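## Task

Store every plug in the small chest by color: orange plugs go in the middle drawer, blue in the top drawer, green in the bottom drawer. When finished, all drawers must be closed and the chest must still stand upright.

## Robot and tools

Robot: two 6-joint arms with parallel grippers, left_arm and right_arm. The left base sits near y = +0.344 m and the right near y = -0.332 m, both close to table height. Scene frame: origin at table-top level, midway between the bases; +x points out over the table, +y toward left_arm, +z up. The names left and right do not match image sides. Each gripper's fingers point along its own +z and close along its own y. The reported end_effector_position is the point between the pads, about 1 cm behind the fingertips. Printed hand positions and orientations can be off by a few centimetres, more at long reach.

Command layout: every row has 14 numbers, each in [-1, 1]. The first 7 are for left_arm: dx, dy, dz, rx, ry, rz, opening. The last 7 are the same for right_arm. Both arms are always included. dx..rz are an offset, not a pose: they count from that arm's Hand target at the start of the call, along the Hand target's own axes (not the scene axes). The scale is 1.0 = 0.6 m for dx, dy, dz and 1.0 = 180 degrees for rx, ry, rz, which form one rotation vector. Opening is absolute, not an offset: +1 fully open (0.094 m), -1 closed. Because offsets restart from the current Hand target at every call, sending the same offset twice moves twice. Sending 0 for all six pose numbers re-requests the current Hand target. To keep a gripper unchanged, resend its present opening, since 0 means half open.

execute_actions(actions, cameras): actions is a list of actions; each action is a list of up to 15 rows, one per 1/30 s step, and a short list repeats its last row for the rest. Every row in an action counts from the same start pose. Images come back only for an empty actions list or when cameras names them.

move(target, speed, blend, opening_speed, grip_force, blocking, cameras): target is one 14-number row or a list of up to 15 rows. Every row counts from the Hand targets at the start of the move, not from the preceding row. Grippers travel in straight lines, all arriving together, for 0.5 to 10 s. speed: m/s, 0.002 to 2.9, default 0.25; one value or one per target. blend (m) rounds corners in a list; 0 stops at each target. opening_speed: rate on the -1..+1 scale per second, at least 0.2; use it to close gently on fragile parts. grip_force: newtons per pad, 10 to 50, one value or one per arm; it persists, and low values close slowly. blocking=false returns early while the move continues. The result adds a move: line with the ending (done, off_target, moving, held, fault) and any limits (paced = pose clipped, held = steps withheld). Paths do not avoid obstacles or the other arm; fast moves overshoot and hit harder.

wait(seconds 0 to 10) lets time pass with the last commands held. stop brakes a running move. zoom_image(camera, region [x0, y0, x1, y1] in pixels, up to 504 per side) magnifies the latest image of cam_high, cam_low, cam_left_wrist or cam_right_wrist. read_manual gives licence text only. finished_scene(scene) ends the current scene, given its number, irreversibly; do it only once the plugs are sorted and the drawers shut.

Results: end_effector_position (m) and end_effector_quat_wxyz in the scene frame; Hand target, the last commanded pose after clipping, which the next offsets build on; grip_measured on the opening scale (reads slightly wide when empty, and roughly 0.06 narrower than a hard part under full squeeze); grip_effort_nm (negative = closing, it does not return to zero at rest); joint torques; motor temperatures; Joint velocities. Calls that ran actions also list intermediate positions.

Control behaviour: each step, orientation is clipped to within 40 degrees of the measured one. Grippers often rest short of or below the target, or tilted, especially at long reach. Check after each move and send the missing distance as an offset. An arm that is blocked keeps pushing until commanded back. To release, command an opening clearly above grip_measured.

Cautions: do not let plugs drop, fall off the table or be released while moving. Avoid slamming drawers, knocking the chest over, or fast hits on fixed objects. Keep the two grippers, wrist cameras and fingers away from each other; the clearance check does not cover them. Stay clear of the bar, plate and rail near the bases (up to about 3 cm high), and route around an arm's own base. Holding loads or stretching out heats motors: a MOTOR HOT line appears at 75 °C, and at 90 °C that arm folds and stops for the scene. Loose objects may occasionally be nudged by outside pushes.

Each tool is called after "Request:" by a JSON object that holds its "method" and its "body", one argument or row to a line.

## Session

Request:
{"method": "execute_actions", "body": {
  "actions": []
}}

Scene clock: 0.00 s.
left_arm: end_effector_position=(+0.3681, +0.3961, +0.0741) grip_measured=+1.000 grip_effort_nm=n/a end_effector_quat_wxyz=(+0.560, -0.138, +0.813, +0.075) | right_arm: end_effector_position=(+0.3978, -0.3678, +0.0434) grip_measured=+1.000 grip_effort_nm=n/a end_effector_quat_wxyz=(+0.554, +0.059, +0.824, -0.102)
Joint positions: left_arm=[0.048 1.532 0.344 0.767 -0.246 -0.149 0.094] | right_arm=[0.047 1.627 0.33 0.944 0.249 -0.007 0.094]
Joint velocities: within noise
Joint torques (N m): no reading
Motor temperatures (°C): left_arm=[18 23 21 22 19 21 20] | right_arm=[19 22 24 22 17 21 20]
Heat: left arm: 23 °C; right arm: 24 °C.
Hand target: left_arm +0.3735, +0.3966, +0.0862; +0.576, -0.139, +0.802, +0.073 | right_arm +0.4017, -0.3679, +0.0527; +0.566, +0.061, +0.816, -0.101
Tool commands: left_gripper/opening=+1.0 right_gripper/opening=+1.0

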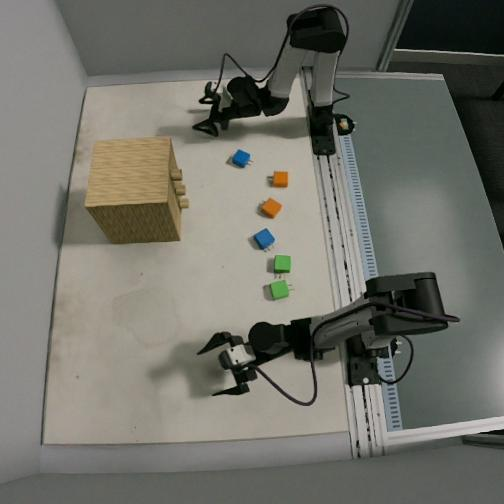

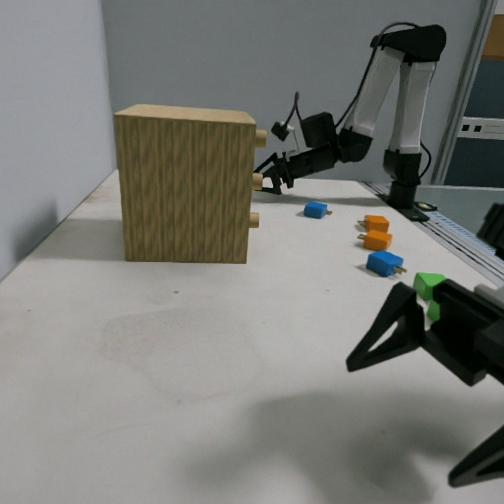

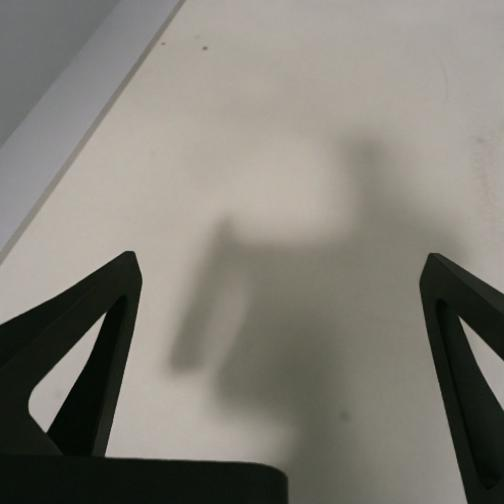

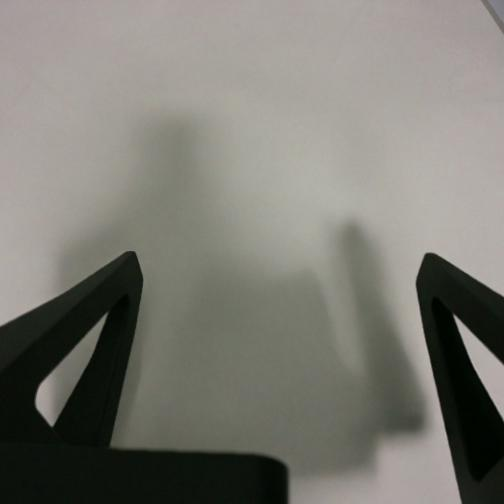

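Request:
{"method": "zoom_image", "body": {
  "camera": "cam_high",
  "region": [70, 120, 310, 310]
}}

Request:
{"method": "zoom_image", "body": {
  "camera": "cam_low",
  "region": [90, 80, 450, 340]
}}

Scaled by 2.100 from the camera's 504x504 image, which has a finer 720x720 frame.

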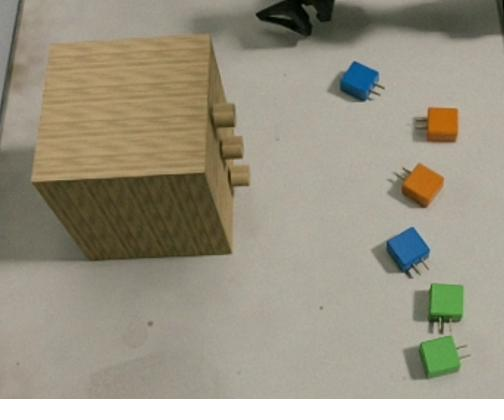

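Scaled by 1.400 from the camera's 504x504 image, which has a finer 720x720 frame.

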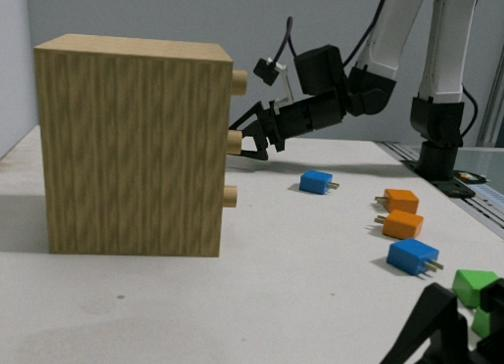

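Request:
{"method": "move", "body": {
  "target": [0,0,0,0,0,0,1,-0.178,0.417,-0.35,-0.075,-0.003,0.005,0.0],
  "cameras": ["all"]
}}

Scene clock: 11.67 s.
left_arm: end_effector_position=(+0.3681, +0.3961, +0.0741) grip_measured=+1.000 grip_effort_nm=0.01 end_effector_quat_wxyz=(+0.560, -0.138, +0.813, +0.075) | right_arm: end_effector_position=(+0.2983, -0.0791, +0.1896) grip_measured=+0.002 grip_effort_nm=-0.09 end_effector_quat_wxyz=(+0.567, -0.013, +0.824, -0.007)
Joint positions: left_arm=[0.048 1.532 0.344 0.767 -0.246 -0.149 0.094] | right_arm=[1.161 1.392 0.938 -0.218 1.025 0.573 0.047]
Joint torques (N m): left_arm=[0.46 -7.28 6.28 2.31 -0.05 0.03] | right_arm=[-0.09 -4.15 10.47 1.41 0.4 0.11]
Motor temperatures (°C): left_arm=[18 24 22 27 19 21 20] | right_arm=[19 22 25 25 16 21 20]
Heat: left arm: 27 °C; right arm: 25 °C.
Hand target: left_arm +0.3735, +0.3966, +0.0862; +0.576, -0.139, +0.802, +0.073 | right_arm +0.3012, -0.0741, +0.1998; +0.574, -0.001, +0.819, +0.000
Off the commanded pose: left_arm 0.013 m, 2 deg | right_arm 0.012 m, 2 deg.
move: off_target (left_arm, right_arm)
camera_calibration:
cam_right_wrist: T_world_to_cam=[[0.0446906, -0.998688, -0.0250203, -0.0792451], [-0.884272, -0.0278923, -0.466138, 0.359984], [0.464829, 0.0429568, -0.884358, 0.159727], [0, 0, 0, 1]] pos_world=[0.247619, -0.0759616, 0.307075]

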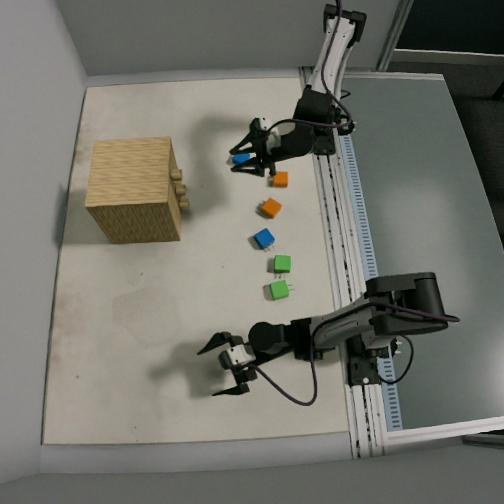

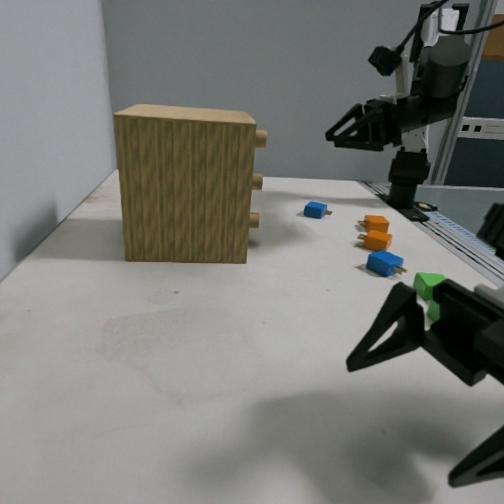

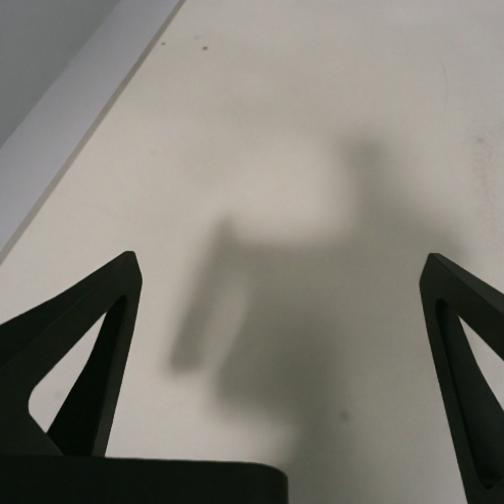

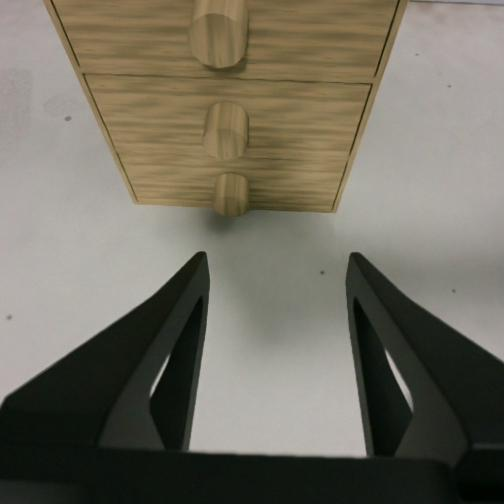

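Request:
{"method": "move", "body": {
  "target": [0,0,0,0,0,0,1,-0.016,0.05,0.127,0,0,0,0.2],
  "cameras": ["all"],
  "speed": 0.15
}}

Scene clock: 15.17 s.
left_arm: end_effector_position=(+0.3681, +0.3961, +0.0741) grip_measured=+1.000 grip_effort_nm=0.01 end_effector_quat_wxyz=(+0.560, -0.138, +0.813, +0.075) | right_arm: end_effector_position=(+0.3695, -0.0534, +0.1729) grip_measured=+0.198 grip_effort_nm=0.10 end_effector_quat_wxyz=(+0.566, -0.007, +0.824, -0.017)
Joint positions: left_arm=[0.048 1.532 0.344 0.767 -0.246 -0.149 0.094] | right_arm=[1.006 1.633 1.081 -0.013 0.917 0.432 0.056]
Joint torques (N m): left_arm=[0.4 -7.32 6.11 2.34 -0.08 -0.01] | right_arm=[-0.51 -6.08 10.39 1.77 0.11 -0.04]
Heat: left arm: 27 °C; right arm: 27 °C.
Hand target: left_arm +0.3735, +0.3966, +0.0862; +0.576, -0.139, +0.802, +0.073 | right_arm +0.3760, -0.0439, +0.1829; +0.574, +0.000, +0.819, +0.000
Off the commanded pose: left_arm 0.013 m, 2 deg | right_arm 0.015 m, 2 deg.
move: off_target (left_arm, right_arm)
camera_calibration:
cam_right_wrist: T_world_to_cam=[[0.0238338, -0.999606, -0.0148412, -0.0513381], [-0.885772, -0.014232, -0.463903, 0.416818], [0.463509, 0.0242025, -0.885762, 0.110502], [0, 0, 0, 1]] pos_world=[0.319211, -0.0480601, 0.290479]

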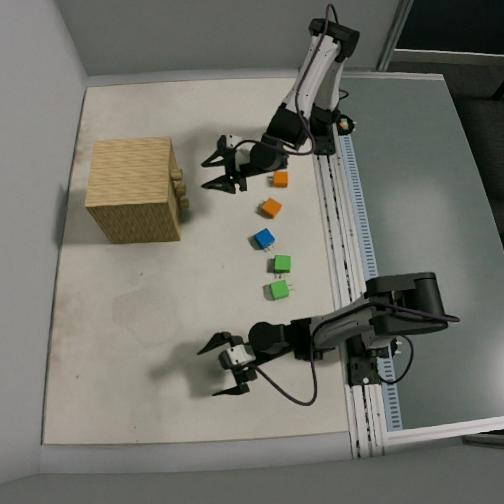

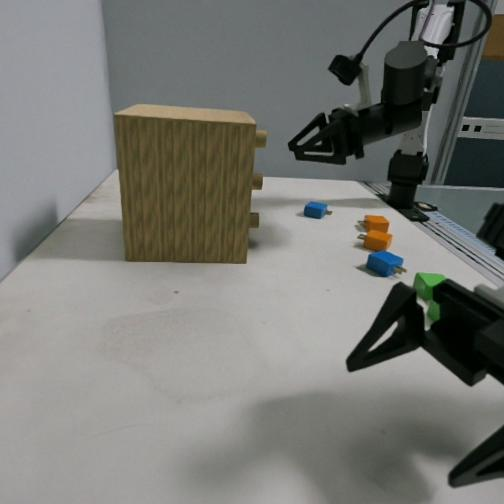

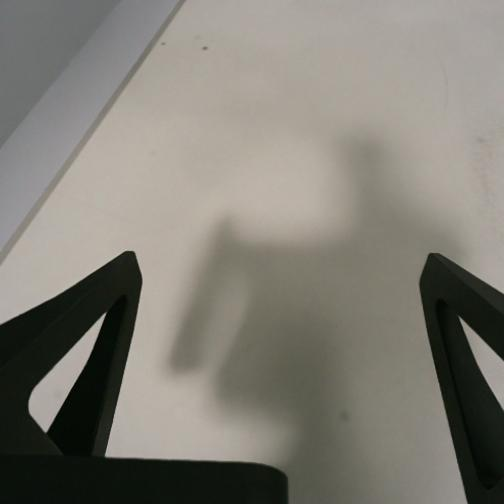

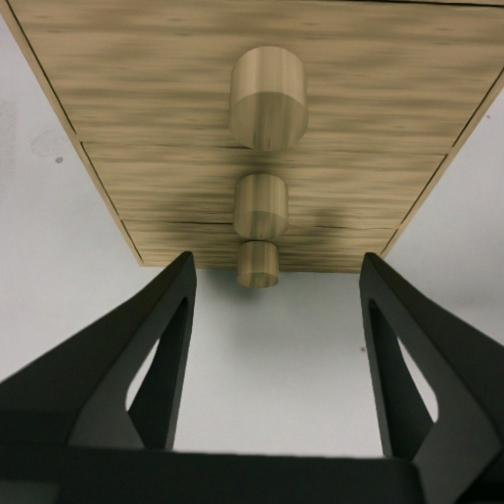

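Request:
{"method": "move", "body": {
  "target": [0,0,0,0,0,0,1,-0.05,0.003,0.1025,0,0,0,0.2],
  "cameras": ["cam_high","cam_low","cam_right_wrist"],
  "speed": 0.08
}}

Scene clock: 18.73 s.
left_arm: end_effector_position=(+0.3681, +0.3961, +0.0741) grip_measured=+1.000 grip_effort_nm=0.01 end_effector_quat_wxyz=(+0.560, -0.138, +0.813, +0.075) | right_arm: end_effector_position=(+0.4371, -0.0510, +0.1804) grip_measured=+0.198 grip_effort_nm=0.10 end_effector_quat_wxyz=(+0.565, -0.005, +0.825, -0.015)
Joint positions: left_arm=[0.048 1.532 0.344 0.767 -0.246 -0.149 0.094] | right_arm=[0.863 1.777 1.268 0.022 0.792 0.333 0.056]
Joint torques (N m): left_arm=[0.59 -7.27 6.2 2.29 -0.05 0.07] | right_arm=[-0.4 -7.36 10.67 1.84 0.06 -0.04]
Heat: left arm: 28 °C; right arm: 27 °C.
Hand target: left_arm +0.3735, +0.3966, +0.0862; +0.576, -0.139, +0.802, +0.073 | right_arm +0.4441, -0.0421, +0.1902; +0.574, +0.000, +0.819, +0.000
Off the commanded pose: left_arm 0.013 m, 2 deg | right_arm 0.015 m, 2 deg.
move: off_target (left_arm, right_arm)
camera_calibration:
cam_right_wrist: T_world_to_cam=[[0.0208229, -0.999556, -0.0213179, -0.0479508], [-0.887205, -0.00864416, -0.461294, 0.480636], [0.460905, 0.0285189, -0.886991, 0.087243], [0, 0, 0, 1]] pos_world=[0.38721, -0.0462629, 0.298076]
Images, in order (width x height): cam_high 504x504, cam_low 504x504, cam_right_wrist 504x504.

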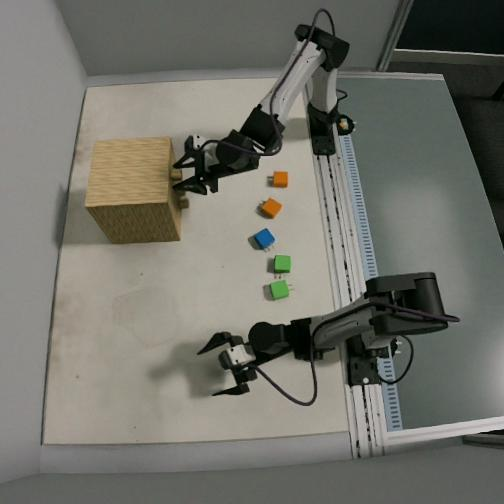

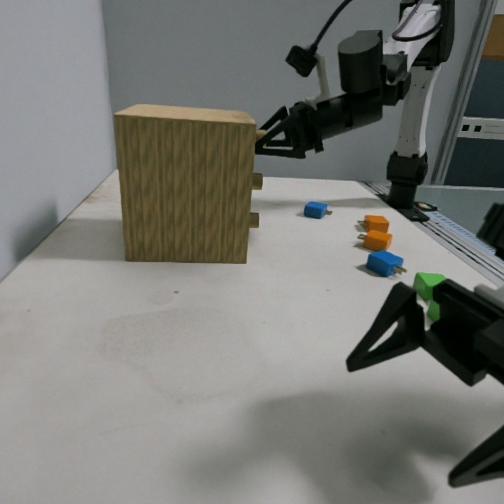

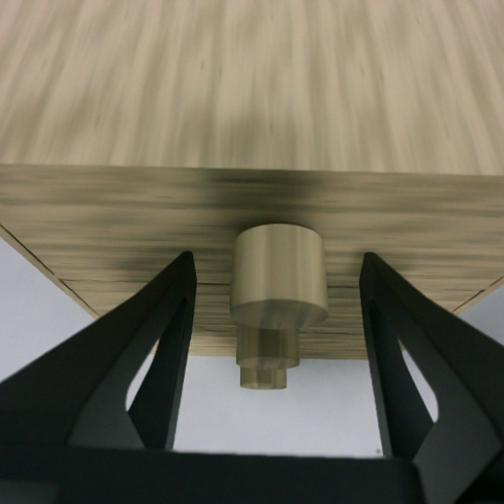

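Request:
{"method": "move", "body": {
  "target": [0,0,0,0,0,0,1,0,0,0,0,0,0,-0.6],
  "cameras": ["cam_right_wrist"],
  "opening_speed": 0.8
}}

Scene clock: 20.30 s.
left_arm: end_effector_position=(+0.3681, +0.3961, +0.0741) grip_measured=+1.000 grip_effort_nm=0.01 end_effector_quat_wxyz=(+0.560, -0.138, +0.813, +0.075) | right_arm: end_effector_position=(+0.4371, -0.0508, +0.1803) grip_measured=-0.419 grip_effort_nm=-1.02 end_effector_quat_wxyz=(+0.565, -0.005, +0.825, -0.015)
Joint positions: left_arm=[0.048 1.532 0.344 0.767 -0.246 -0.149 0.094] | right_arm=[0.863 1.777 1.268 0.022 0.791 0.332 0.027]
Joint torques (N m): left_arm=[0.49 -7.2 6.19 2.32 -0.07 0.05] | right_arm=[-0.43 -7.38 10.67 1.83 0.05 -0.03]
Heat: left arm: 29 °C; right arm: 28 °C.
Hand target: left_arm +0.3735, +0.3966, +0.0862; +0.576, -0.139, +0.802, +0.073 | right_arm +0.4441, -0.0421, +0.1902; +0.574, +0.000, +0.819, +0.000
Off the commanded pose: left_arm 0.013 m, 2 deg | right_arm 0.015 m, 2 deg.
move: off_target (left_arm, right_arm)
camera_calibration:
cam_right_wrist: T_world_to_cam=[[0.0219645, -0.999549, -0.020499, -0.0484363], [-0.887323, -0.0100433, -0.461038, 0.480544], [0.460624, 0.0283158, -0.887143, 0.087382], [0, 0, 0, 1]] pos_world=[0.387211, -0.0460624, 0.298077]
Images, in order (width x height): cam_right_wrist 504x504.

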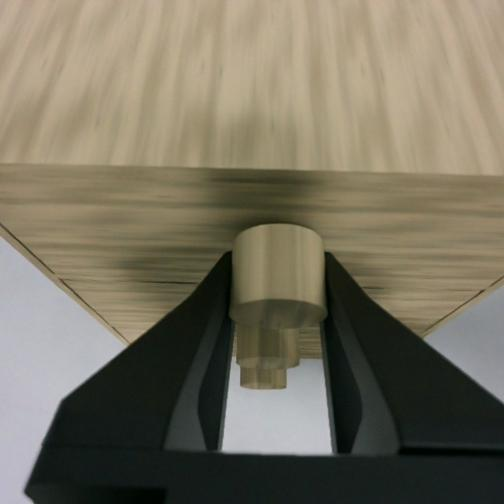

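Request:
{"method": "move", "body": {
  "target": [0,0,0,0,0,0,1,0.057,0,-0.157,0,0,0,-0.6],
  "cameras": ["cam_high","cam_low","cam_right_wrist"],
  "speed": 0.06
}}

Scene clock: 22.83 s.
left_arm: end_effector_position=(+0.3681, +0.3961, +0.0741) grip_measured=+1.000 grip_effort_nm=0.01 end_effector_quat_wxyz=(+0.560, -0.138, +0.813, +0.075) | right_arm: end_effector_position=(+0.3518, -0.0455, +0.1758) grip_measured=-0.419 grip_effort_nm=-1.02 end_effector_quat_wxyz=(+0.570, +0.001, +0.822, -0.022)
Joint positions: left_arm=[0.048 1.532 0.344 0.767 -0.246 -0.149 0.094] | right_arm=[1.069 1.634 1.098 -0.078 0.988 0.5 0.027]
Joint torques (N m): left_arm=[0.49 -7.51 6.42 2.36 -0.09 -0.03] | right_arm=[1.09 -10.97 7.02 1.42 0.11 0.01]
Heat: left arm: 29 °C; right arm: 28 °C.
Hand target: left_arm +0.3735, +0.3966, +0.0862; +0.576, -0.139, +0.802, +0.073 | right_arm +0.3438, -0.0421, +0.1900; +0.574, -0.001, +0.819, +0.000
Off the commanded pose: left_arm 0.013 m, 2 deg | right_arm 0.017 m, 3 deg.
move: off_target (left_arm, right_arm)
camera_calibration:
cam_right_wrist: T_world_to_cam=[[0.00526585, -0.999859, -0.0159626, -0.0362643], [-0.881562, 0.00289355, -0.47206, 0.403279], [0.47204, 0.0165578, -0.881422, 0.116955], [0, 0, 0, 1]] pos_world=[0.300499, -0.0393626, 0.29288]
Images, in order (width x height): cam_high 504x504, cam_low 504x504, cam_right_wrist 504x504.

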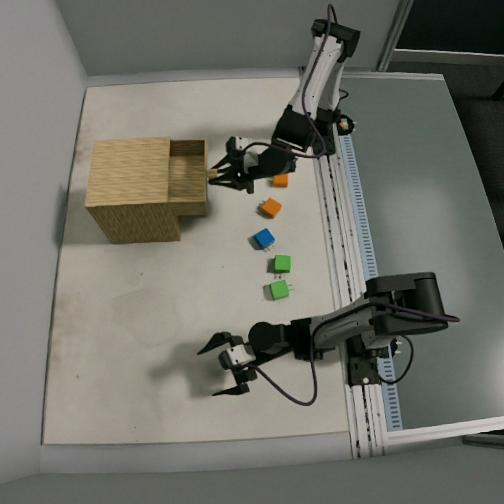

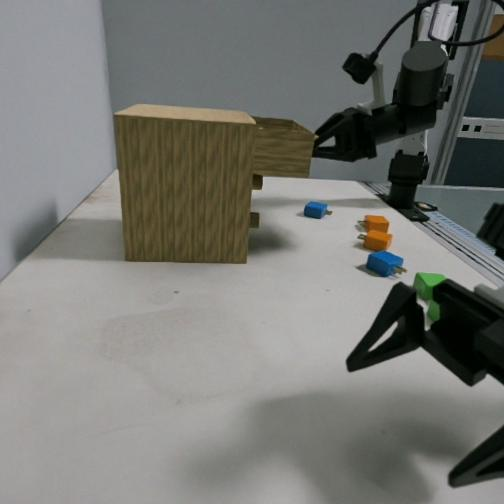

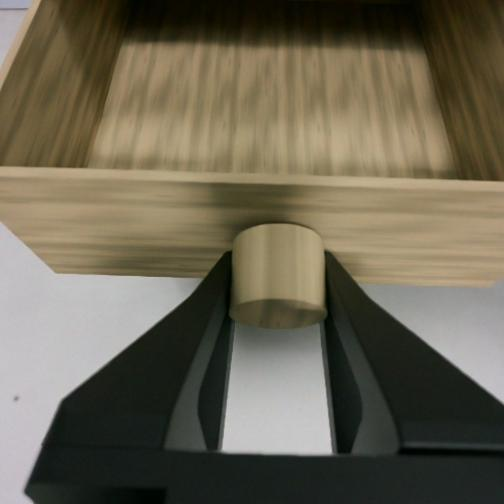

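Request:
{"method": "move", "body": {
  "target": [
    [0,0,0,0,0,0,1,0,0,0,0,0,0,0.2],
    [0,0,0,0,0,0,1,0.0285,0,-0.078,0,0,0,0.2],
    [0,0,0,0,0,0,1,0.032,-0.28,-0.137,0,0.278,0,0.5]
  ],
  "cameras": ["cam_high","cam_right_wrist"]
}}

Scene clock: 29.17 s.
left_arm: end_effector_position=(+0.3681, +0.3961, +0.0741) grip_measured=+1.000 grip_effort_nm=0.01 end_effector_quat_wxyz=(+0.560, -0.138, +0.813, +0.075) | right_arm: end_effector_position=(+0.2577, -0.2125, +0.1917) grip_measured=+0.498 grip_effort_nm=0.10 end_effector_quat_wxyz=(+0.168, +0.000, +0.986, -0.010)
Joint positions: left_arm=[0.048 1.532 0.344 0.767 -0.246 -0.149 0.094] | right_arm=[0.627 1.32 1.406 -1.352 0.22 0.563 0.07]
Joint torques (N m): left_arm=[0.42 -7.17 6.08 2.31 0 0.05] | right_arm=[-0.77 -3.63 9.44 0.77 0.01 -0.06]
Heat: left arm: 30 °C; right arm: 28 °C.
Hand target: left_arm +0.3735, +0.3966, +0.0862; +0.576, -0.139, +0.802, +0.073 | right_arm +0.2601, -0.2103, +0.2002; +0.174, +0.000, +0.985, +0.000
Off the commanded pose: left_arm 0.013 m, 2 deg | right_arm 0.009 m, 1 deg.
move: off_target (left_arm)
camera_calibration:
cam_right_wrist: T_world_to_cam=[[-0.0214673, -0.999063, -0.0375692, -0.191216], [-0.927824, 0.00591123, 0.372971, 0.17886], [-0.372399, 0.0428643, -0.927082, 0.410051], [0, 0, 0, 1]] pos_world=[0.314549, -0.209671, 0.306257]
Images, in order (width x height): cam_high 504x504, cam_right_wrist 504x504.

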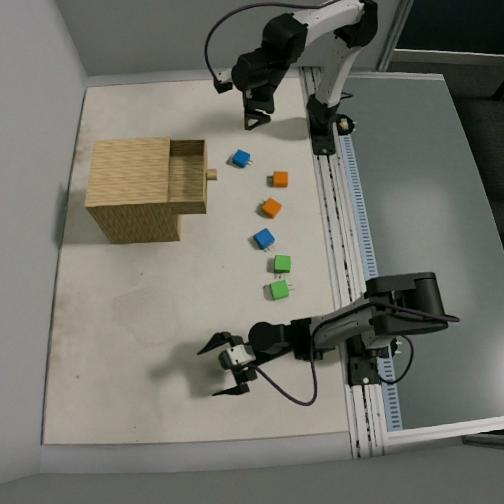

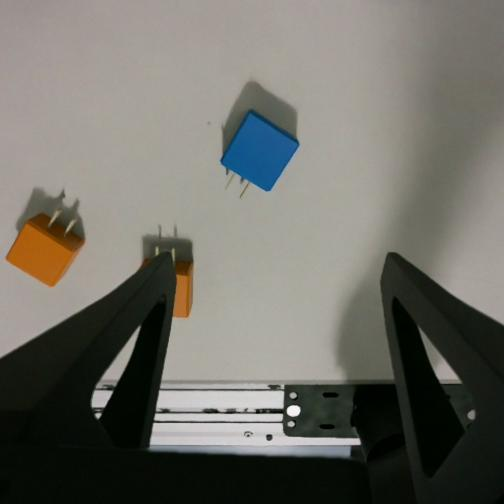

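Request:
{"method": "move", "body": {
  "target": [0,0,0,0,0,0,1,0.026,0.01,0.15,0.0346,0.108,0.196,0.7],
  "cameras": ["cam_right_wrist"]
}}

Scene clock: 33.80 s.
left_arm: end_effector_position=(+0.3681, +0.3961, +0.0741) grip_measured=+1.000 grip_effort_nm=0.01 end_effector_quat_wxyz=(+0.560, -0.138, +0.813, +0.075) | right_arm: end_effector_position=(+0.2742, -0.2062, +0.1123) grip_measured=+0.698 grip_effort_nm=0.10 end_effector_quat_wxyz=(+0.002, +0.300, +0.954, -0.005)
Joint positions: left_arm=[0.048 1.532 0.344 0.767 -0.246 -0.149 0.094] | right_arm=[0.49 1.609 1.406 -1.338 0.022 1.069 0.08]
Joint torques (N m): left_arm=[0.4 -7.46 6.39 2.28 -0.04 -0.02] | right_arm=[-0.68 -5.53 6.49 0.43 -0.05 0.08]
Heat: left arm: 30 °C; right arm: 28 °C.
Hand target: left_arm +0.3735, +0.3966, +0.0862; +0.576, -0.139, +0.802, +0.073 | right_arm +0.2763, -0.2043, +0.1103; +0.000, +0.306, +0.952, +0.000
Off the commanded pose: left_arm 0.013 m, 2 deg | right_arm 0.003 m, 1 deg.
move: off_target (left_arm)
camera_calibration:
cam_right_wrist: T_world_to_cam=[[-0.600982, -0.798289, -0.0394331, 0.0129186], [-0.619312, 0.433919, 0.654345, 0.195833], [-0.505245, 0.417671, -0.755168, 0.436808], [0, 0, 0, 1]] pos_world=[0.349741, -0.257104, 0.20223]
Images, in order (width x height): cam_right_wrist 504x504.

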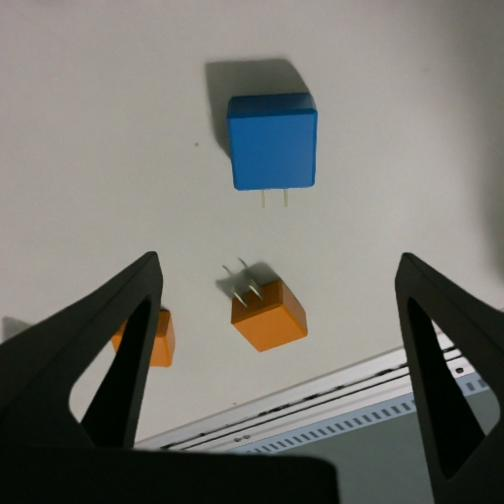

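Request:
{"method": "move", "body": {
  "target": [0,0,0,0,0,0,1,0,0,0.145,0,0,0,0.7],
  "cameras": ["cam_low","cam_right_wrist"],
  "speed": 0.12
}}

Request:
{"method": "move", "body": {
  "target": [0,0,0,0,0,0,1,0,0,0,0,0,0,-0.4],
  "opening_speed": 0.8,
  "grip_force": 25
}}

Scene clock: 36.33 s.
left_arm: end_effector_position=(+0.3681, +0.3961, +0.0741) grip_measured=+1.000 grip_effort_nm=0.01 end_effector_quat_wxyz=(+0.560, -0.138, +0.813, +0.075) | right_arm: end_effector_position=(+0.2754, -0.2053, +0.0265) grip_measured=+0.698 grip_effort_nm=0.10 end_effector_quat_wxyz=(+0.003, +0.301, +0.953, -0.003)
Joint positions: left_arm=[0.048 1.532 0.344 0.767 -0.246 -0.149 0.094] | right_arm=[0.487 1.665 1.121 -0.993 0.021 1.069 0.08]
Joint torques (N m): left_arm=[0.59 -7.2 6.39 2.35 0.01 0.01] | right_arm=[-0.72 -5.67 5.96 0.46 -0.05 0.04]
Heat: left arm: 31 °C; right arm: 28 °C.
Hand target: left_arm +0.3735, +0.3966, +0.0862; +0.576, -0.139, +0.802, +0.073 | right_arm +0.2762, -0.2044, +0.0232; -0.001, +0.306, +0.952, +0.000
Off the commanded pose: left_arm 0.013 m, 2 deg | right_arm 0.003 m, 1 deg.
move: off_target (left_arm)
camera_calibration:
cam_right_wrist: T_world_to_cam=[[-0.603934, -0.79586, -0.0432427, 0.0123795], [-0.619541, 0.434619, 0.653663, 0.252509], [-0.50143, 0.42156, -0.755549, 0.37198], [0, 0, 0, 1]] pos_world=[0.350438, -0.256705, 0.116529]
Images, in order (width x height): cam_low 504x504, cam_right_wrist 504x504.

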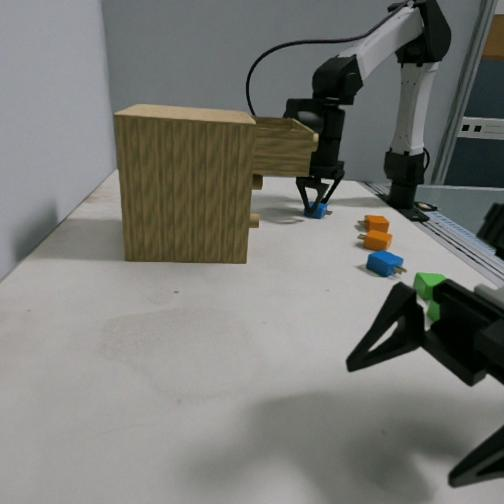

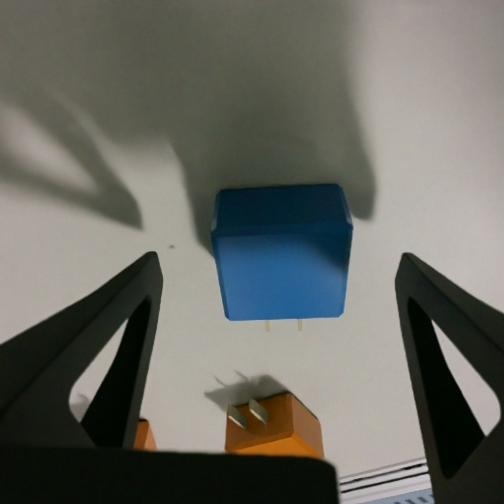

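Scene clock: 39.07 s.
left_arm: end_effector_position=(+0.3681, +0.3961, +0.0741) grip_measured=+1.000 grip_effort_nm=0.01 end_effector_quat_wxyz=(+0.560, -0.138, +0.813, +0.075) | right_arm: end_effector_position=(+0.2755, -0.2052, +0.0265) grip_measured=-0.121 grip_effort_nm=-0.50 end_effector_quat_wxyz=(+0.003, +0.301, +0.953, -0.003)
Joint positions: left_arm=[0.048 1.532 0.344 0.767 -0.246 -0.149 0.094] | right_arm=[0.487 1.665 1.121 -0.993 0.021 1.069 0.041]
Joint torques (N m): left_arm=[0.73 -7.27 6.5 2.29 -0.03 0.02] | right_arm=[-0.75 -5.7 5.97 0.44 -0.04 0.05]
Heat: left arm: 31 °C; right arm: 28 °C.
Hand target: left_arm +0.3735, +0.3966, +0.0862; +0.576, -0.139, +0.802, +0.073 | right_arm +0.2761, -0.2044, +0.0232; -0.001, +0.306, +0.952, -0.001
Off the commanded pose: left_arm 0.013 m, 2 deg | right_arm 0.004 m, 1 deg.
grip_force (N): 25, 25
move: off_target (left_arm)

Request:
{"method": "move", "body": {
  "target": [
    [0,0,0,0,0,0,1,0,0,-0.367,0,0,0,-0.4],
    [0,0,0,0,0,0,1,-0.053,0.284,-0.38,0,0,-0.198,-0.4]
  ],
  "cameras": ["cam_high","cam_low","cam_right_wrist"]
}}

Scene clock: 43.77 s.
left_arm: end_effector_position=(+0.3681, +0.3961, +0.0741) grip_measured=+1.000 grip_effort_nm=0.01 end_effector_quat_wxyz=(+0.560, -0.138, +0.813, +0.075) | right_arm: end_effector_position=(+0.3991, -0.0895, +0.2446) grip_measured=-0.122 grip_effort_nm=-0.56 end_effector_quat_wxyz=(+0.168, +0.008, +0.980, +0.110)
Joint positions: left_arm=[0.048 1.532 0.344 0.767 -0.246 -0.149 0.094] | right_arm=[0.599 2.082 2.513 -1.567 0.013 0.58 0.041]
Joint torques (N m): left_arm=[0.57 -7.38 6.27 2.36 -0.07 0] | right_arm=[0.31 -8.81 8.59 1.1 0.05 -0.09]
Heat: left arm: 31 °C; right arm: 29 °C.
Hand target: left_arm +0.3735, +0.3966, +0.0862; +0.576, -0.139, +0.802, +0.073 | right_arm +0.4016, -0.0842, +0.2511; -0.001, +0.000, +1.000, +0.000
Off the commanded pose: left_arm 0.013 m, 2 deg | right_arm 0.009 m, 23 deg.
joint read past its limit (right arm) — joint 4 (wrist pitch), lower limit.
joint sent to its limit (right arm) — joint 4 (wrist pitch), lower limit. The joint targets are off in orientation, not in position.
grip_force (N): 25, 25
move: off_target (left_arm, right_arm)
camera_calibration:
cam_right_wrist: T_world_to_cam=[[0.00161117, -0.962015, -0.272992, -0.0117532], [-0.926819, -0.103947, 0.360835, 0.282339], [-0.375505, 0.252433, -0.891781, 0.517872], [0, 0, 0, 1]] pos_world=[0.45616, -0.112687, 0.356743]
Images, in order (width x height): cam_high 504x504, cam_low 504x504, cam_right_wrist 504x504.

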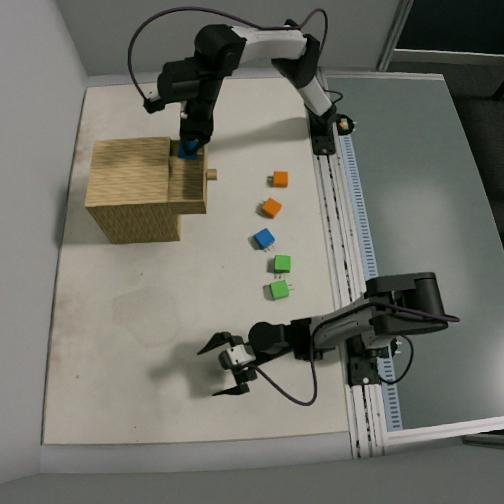

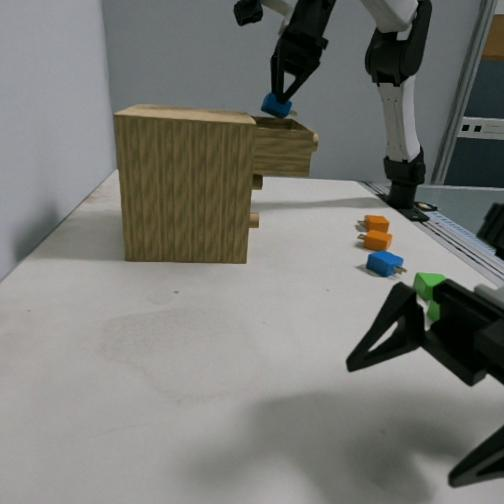

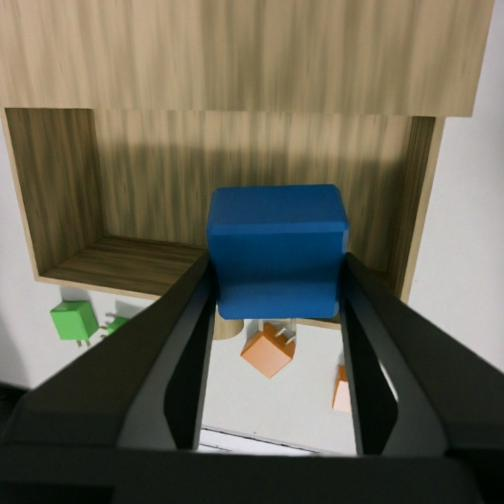

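Request:
{"method": "move", "body": {
  "target": [0,0,0,0,0,0,1,-0.018,0,0.095,0,-0.139,0,-0.4],
  "cameras": ["cam_high","cam_low","cam_right_wrist"],
  "speed": 0.1
}}

Scene clock: 46.57 s.
left_arm: end_effector_position=(+0.3681, +0.3961, +0.0741) grip_measured=+1.000 grip_effort_nm=0.01 end_effector_quat_wxyz=(+0.560, -0.138, +0.813, +0.075) | right_arm: end_effector_position=(+0.4117, -0.0858, +0.1819) grip_measured=-0.122 grip_effort_nm=-0.56 end_effector_quat_wxyz=(+0.196, -0.004, +0.981, -0.007)
Joint positions: left_arm=[0.048 1.532 0.344 0.767 -0.246 -0.149 0.094] | right_arm=[0.681 2.082 2.239 -1.383 0.263 0.598 0.041]
Joint torques (N m): left_arm=[0.59 -7.34 6.2 2.25 -0.02 0.03] | right_arm=[0.27 -12.41 6.22 1.07 0.28 0.08]
Heat: left arm: 31 °C; right arm: 29 °C.
Hand target: left_arm +0.3735, +0.3966, +0.0862; +0.576, -0.139, +0.802, +0.073 | right_arm +0.4123, -0.0843, +0.1940; +0.216, +0.000, +0.976, +0.000
Off the commanded pose: left_arm 0.013 m, 2 deg | right_arm 0.012 m, 2 deg.
grip_force (N): 25, 25
move: off_target (left_arm, right_arm)
camera_calibration:
cam_right_wrist: T_world_to_cam=[[-0.010646, -0.999028, -0.0427738, -0.065256], [-0.947528, -0.00358891, 0.319654, 0.341646], [-0.319496, 0.0439324, -0.946569, 0.434807], [0, 0, 0, 1]] pos_world=[0.461943, -0.0830686, 0.299575]
Images, in order (width x height): cam_high 504x504, cam_low 504x504, cam_right_wrist 504x504.

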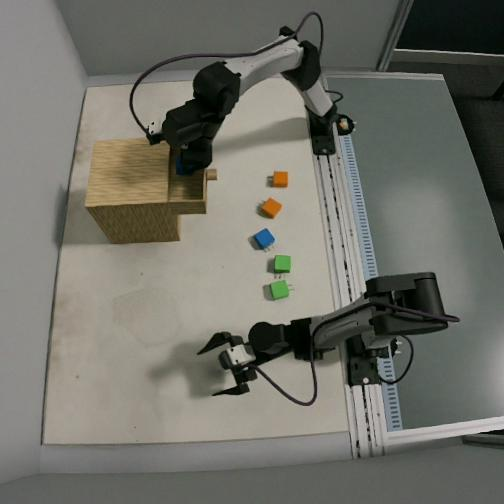

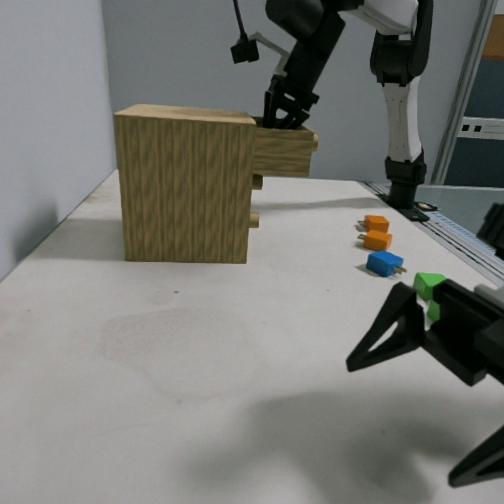

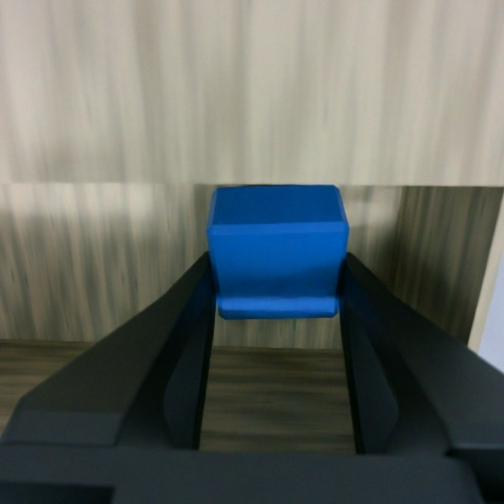

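Request:
{"method": "move", "body": {
  "target": [0,0,0,0,0,0,1,0.032,0,0.013,0,0,0,-0.4],
  "cameras": ["cam_low","cam_right_wrist"],
  "speed": 0.05
}}

Scene clock: 48.00 s.
left_arm: end_effector_position=(+0.3681, +0.3961, +0.0741) grip_measured=+1.000 grip_effort_nm=0.01 end_effector_quat_wxyz=(+0.560, -0.138, +0.813, +0.075) | right_arm: end_effector_position=(+0.4135, -0.0850, +0.1780) grip_measured=-0.123 grip_effort_nm=-0.56 end_effector_quat_wxyz=(+0.228, +0.012, +0.974, +0.004)
Joint positions: left_arm=[0.048 1.532 0.344 0.767 -0.246 -0.149 0.094] | right_arm=[0.69 2.001 2.073 -1.237 0.292 0.627 0.041]
Joint torques (N m): left_arm=[0.4 -7.38 6.2 2.29 0 0.03] | right_arm=[1.21 -12.11 4.62 0.75 0.1 -0.02]
Motor temperatures (°C): left_arm=[18 25 24 32 19 21 20] | right_arm=[19 26 29 24 16 21 20]
Heat: left arm: 32 °C; right arm: 29 °C.
Hand target: left_arm +0.3735, +0.3966, +0.0862; +0.576, -0.139, +0.802, +0.073 | right_arm +0.3981, -0.0842, +0.1788; +0.216, +0.000, +0.976, +0.000
Off the commanded pose: left_arm 0.013 m, 2 deg | right_arm 0.015 m, 2 deg.
grip_force (N): 25, 25
move: off_target (left_arm, right_arm)
camera_calibration:
cam_right_wrist: T_world_to_cam=[[-0.0347146, -0.996825, -0.0716641, -0.0492754], [-0.966039, 0.0150976, 0.257954, 0.364918], [-0.256053, 0.0781851, -0.963496, 0.411259], [0, 0, 0, 1]] pos_world=[0.456118, -0.0867827, 0.298583]
Images, in order (width x height): cam_low 504x504, cam_right_wrist 504x504.

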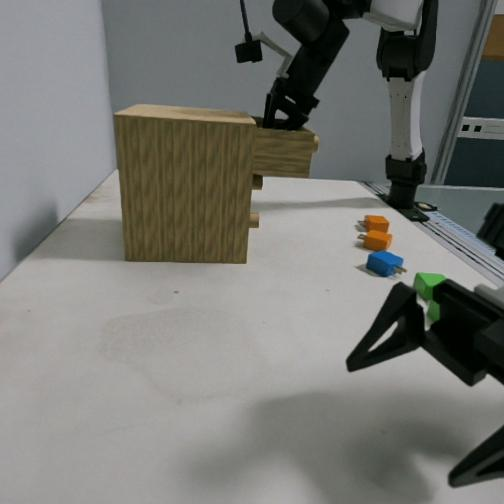

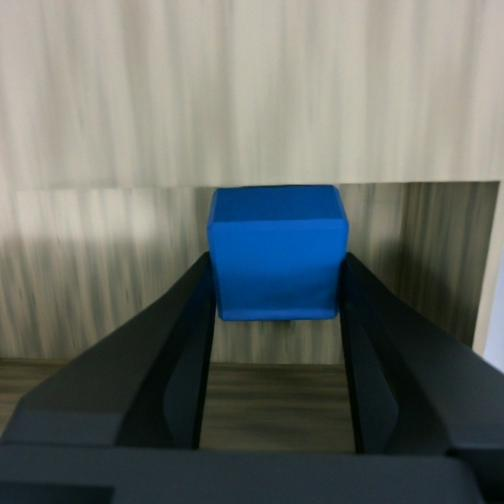

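Request:
{"method": "move", "body": {
  "target": [0,0,0,0,0,0,1,0,0,0,0,0,0,0.15],
  "cameras": ["cam_right_wrist"],
  "opening_speed": 0.5
}}

Scene clock: 49.77 s.
left_arm: end_effector_position=(+0.3681, +0.3961, +0.0741) grip_measured=+1.000 grip_effort_nm=0.01 end_effector_quat_wxyz=(+0.560, -0.138, +0.813, +0.075) | right_arm: end_effector_position=(+0.4149, -0.0870, +0.1776) grip_measured=+0.148 grip_effort_nm=0.13 end_effector_quat_wxyz=(+0.232, +0.015, +0.973, -0.002)
Joint positions: left_arm=[0.048 1.532 0.344 0.767 -0.246 -0.149 0.094] | right_arm=[0.69 2.001 2.069 -1.234 0.307 0.628 0.054]
Joint torques (N m): left_arm=[0.54 -7.47 6.16 2.34 -0.05 0.04] | right_arm=[1.21 -12.11 4.97 0.71 -0.04 -0.03]
Heat: left arm: 32 °C; right arm: 29 °C.
Hand target: left_arm +0.3735, +0.3966, +0.0862; +0.576, -0.139, +0.802, +0.073 | right_arm +0.3981, -0.0842, +0.1788; +0.216, +0.000, +0.976, +0.000
Off the commanded pose: left_arm 0.013 m, 2 deg | right_arm 0.017 m, 3 deg.
grip_force (N): 25, 25
move: off_target (left_arm, right_arm)
camera_calibration:
cam_right_wrist: T_world_to_cam=[[-0.0409637, -0.997289, -0.0611294, -0.0506913], [-0.967888, 0.0244203, 0.250195, 0.369294], [-0.248023, 0.0694153, -0.966264, 0.407844], [0, 0, 0, 1]] pos_world=[0.456514, -0.0878828, 0.298591]
Images, in order (width x height): cam_right_wrist 504x504.

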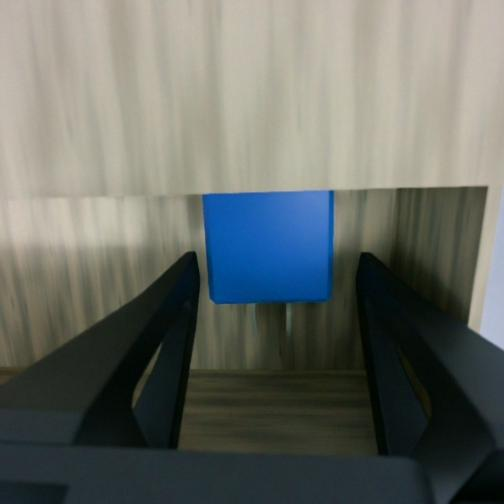

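Request:
{"method": "move", "body": {
  "target": [
    [0,0,0,0,0,0,1,-0.057,0,-0.121,0,0,0,0.15],
    [0,0,0,0,0,0,1,0.247,0.24,-0.153,0,0.028,0,0.7]
  ],
  "cameras": ["cam_high","cam_right_wrist"]
}}

Scene clock: 54.00 s.
left_arm: end_effector_position=(+0.3681, +0.3961, +0.0741) grip_measured=+1.000 grip_effort_nm=0.01 end_effector_quat_wxyz=(+0.560, -0.138, +0.813, +0.075) | right_arm: end_effector_position=(+0.2233, +0.0584, +0.1990) grip_measured=+0.698 grip_effort_nm=0.10 end_effector_quat_wxyz=(+0.190, -0.012, +0.981, +0.043)
Joint positions: left_arm=[0.048 1.532 0.344 0.767 -0.246 -0.149 0.094] | right_arm=[1.248 2.107 2.337 -1.557 0.354 1.15 0.08]
Joint torques (N m): left_arm=[0.68 -7.01 6.3 2.31 -0.06 0.01] | right_arm=[-0.31 -9.14 7.54 0.65 0.29 0.08]
Heat: left arm: 32 °C; right arm: 29 °C.
Hand target: left_arm +0.3735, +0.3966, +0.0862; +0.576, -0.139, +0.802, +0.073 | right_arm +0.2250, +0.0596, +0.1996; +0.173, +0.000, +0.985, +0.000
Off the commanded pose: left_arm 0.013 m, 2 deg | right_arm 0.002 m, 6 deg.
joint sent to its limit (right arm) — joint 4 (wrist pitch), lower limit. The joint targets are off in orientation, not in position.
grip_force (N): 25, 25
move: off_target (left_arm, right_arm); target 2's new opening was sent with right_arm's hand 0.002 m and 6 deg from that target
camera_calibration:
cam_right_wrist: T_world_to_cam=[[0.0226373, -0.990174, -0.137996, 0.0884596], [-0.94171, -0.0674629, 0.329591, 0.158639], [-0.335662, 0.122491, -0.933984, 0.380953], [0, 0, 0, 1]] pos_world=[0.275262, 0.0516293, 0.315725]
Images, in order (width x height): cam_high 504x504, cam_right_wrist 504x504.

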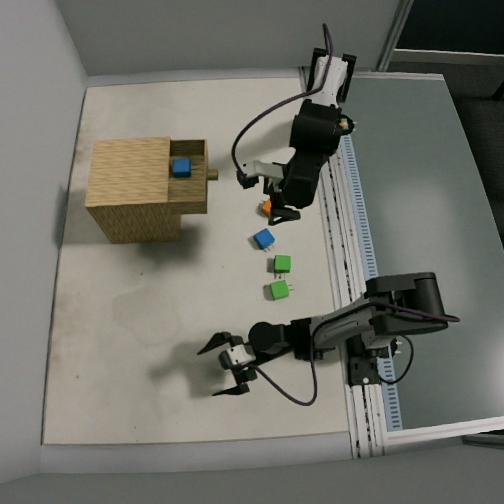

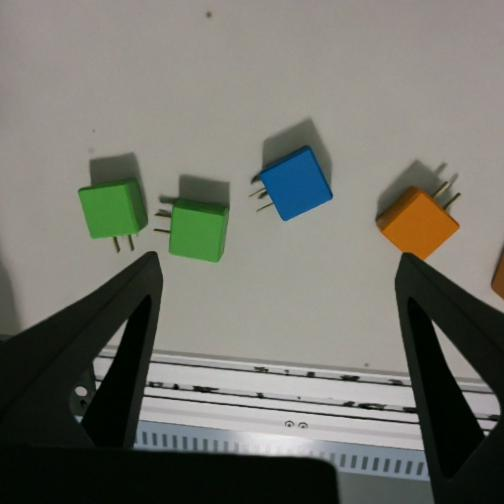

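Request:
{"method": "move", "body": {
  "target": [0,0,0,0,0,0,1,0.054,0,0.14,-0.112,0.071,-0.632,0.8],
  "cameras": ["cam_high","cam_right_wrist"],
  "speed": 0.5
}}

Scene clock: 60.07 s.
left_arm: end_effector_position=(+0.3681, +0.3961, +0.0741) grip_measured=+1.000 grip_effort_nm=0.01 end_effector_quat_wxyz=(+0.560, -0.138, +0.813, +0.075) | right_arm: end_effector_position=(+0.2238, +0.0559, +0.1089) grip_measured=+0.798 grip_effort_nm=0.09 end_effector_quat_wxyz=(-0.010, +0.842, -0.539, +0.006)
Joint positions: left_arm=[0.048 1.532 0.344 0.767 -0.246 -0.149 0.094] | right_arm=[1.119 2.258 2.277 -1.552 0.043 -0.914 0.084]
Joint torques (N m): left_arm=[0.4 -7.24 6.23 2.28 -0.02 0.01] | right_arm=[-0.47 -9.89 8.88 0.25 -0.19 -0.07]
Heat: left arm: 32 °C; right arm: 29 °C.
Hand target: left_arm +0.3735, +0.3966, +0.0862; +0.576, -0.139, +0.802, +0.073 | right_arm +0.2232, +0.0596, +0.1095; +0.001, +0.844, -0.536, -0.001
Off the commanded pose: left_arm 0.013 m, 2 deg | right_arm 0.004 m, 2 deg.
joint sent to its limit (right arm) — joint 4 (wrist pitch), lower limit. The joint targets still meet the commanded pose.
grip_force (N): 25, 25
move: off_target (left_arm)
camera_calibration:
cam_right_wrist: T_world_to_cam=[[0.922831, 0.384469, -0.023791, -0.21721], [0.303513, -0.687704, 0.659502, -0.0912723], [0.237197, -0.61583, -0.751326, 0.190474], [0, 0, 0, 1]] pos_world=[0.18297, 0.138042, 0.198135]
Images, in order (width x height): cam_high 504x504, cam_right_wrist 504x504.

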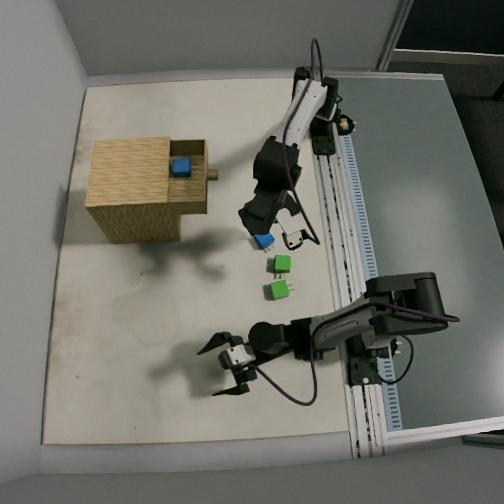

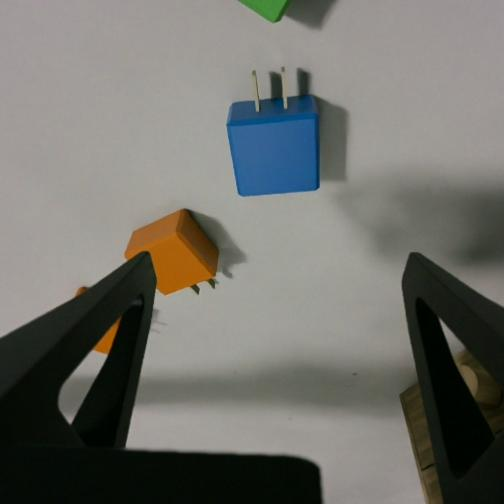

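Request:
{"method": "move", "body": {
  "target": [0,0,0,0,0,0,1,-0.004,-0.002,0.138,0,0,0,0.6],
  "cameras": ["cam_right_wrist"],
  "speed": 0.12
}}

Request:
{"method": "move", "body": {
  "target": [0,0,0,0,0,0,1,0,0,0,0,0,0,-0.4],
  "opening_speed": 0.8,
  "cameras": ["cam_right_wrist"]
}}

Scene clock: 62.50 s.
left_arm: end_effector_position=(+0.3681, +0.3961, +0.0741) grip_measured=+1.000 grip_effort_nm=0.01 end_effector_quat_wxyz=(+0.560, -0.138, +0.813, +0.075) | right_arm: end_effector_position=(+0.2248, +0.0599, +0.0352) grip_measured=+0.602 grip_effort_nm=-0.09 end_effector_quat_wxyz=(-0.004, +0.842, -0.539, +0.006)
Joint positions: left_arm=[0.048 1.532 0.344 0.767 -0.246 -0.149 0.094] | right_arm=[1.116 2.258 1.983 -1.269 0.043 -0.916 0.075]
Joint torques (N m): left_arm=[0.42 -7.41 6.22 2.34 -0.1 0.07] | right_arm=[-0.43 -9.98 6.22 0.46 -0.19 -0.08]
Heat: left arm: 32 °C; right arm: 30 °C.
Hand target: left_arm +0.3735, +0.3966, +0.0862; +0.576, -0.139, +0.802, +0.073 | right_arm +0.2229, +0.0623, +0.0268; +0.001, +0.844, -0.536, -0.001
Off the commanded pose: left_arm 0.013 m, 2 deg | right_arm 0.009 m, 1 deg.
grip_force (N): 25, 25
move: off_target (left_arm)
camera_calibration:
cam_right_wrist: T_world_to_cam=[[0.922835, 0.383789, -0.0328808, -0.220932], [0.306967, -0.68117, 0.664664, -0.041532], [0.232694, -0.623469, -0.746418, 0.138646], [0, 0, 0, 1]] pos_world=[0.184371, 0.142942, 0.123828]
Images, in order (width x height): cam_right_wrist 504x504.

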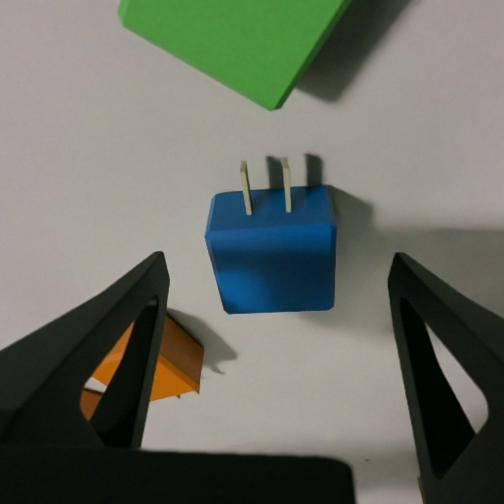

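Scene clock: 65.83 s.
left_arm: end_effector_position=(+0.3681, +0.3961, +0.0741) grip_measured=+1.000 grip_effort_nm=0.01 end_effector_quat_wxyz=(+0.560, -0.138, +0.813, +0.075) | right_arm: end_effector_position=(+0.2240, +0.0601, +0.0352) grip_measured=-0.398 grip_effort_nm=-0.11 end_effector_quat_wxyz=(-0.004, +0.842, -0.539, +0.004)
Joint positions: left_arm=[0.048 1.532 0.344 0.767 -0.246 -0.149 0.094] | right_arm=[1.116 2.258 1.983 -1.269 0.039 -0.917 0.028]
Joint torques (N m): left_arm=[0.51 -7.58 6.28 2.32 -0.05 0] | right_arm=[-0.43 -9.96 6.22 0.47 -0.15 -0.07]
Motor temperatures (°C): left_arm=[18 26 25 33 19 21 20] | right_arm=[19 31 29 23 16 21 20]
Heat: left arm: 33 °C; right arm: 31 °C.
Hand target: left_arm +0.3735, +0.3966, +0.0862; +0.576, -0.139, +0.802, +0.073 | right_arm +0.2230, +0.0623, +0.0268; +0.001, +0.844, -0.536, -0.001
Off the commanded pose: left_arm 0.013 m, 2 deg | right_arm 0.009 m, 1 deg.
grip_force (N): 25, 25
move: off_target (left_arm)
camera_calibration:
cam_right_wrist: T_world_to_cam=[[0.92221, 0.384968, -0.0364435, -0.220072], [0.310762, -0.681747, 0.662305, -0.0418996], [0.230121, -0.62211, -0.748347, 0.139504], [0, 0, 0, 1]] pos_world=[0.18387, 0.142942, 0.124128]
Images, in order (width x height): cam_right_wrist 504x504.

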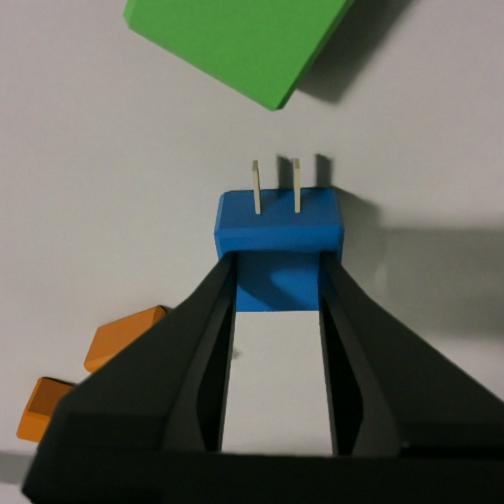

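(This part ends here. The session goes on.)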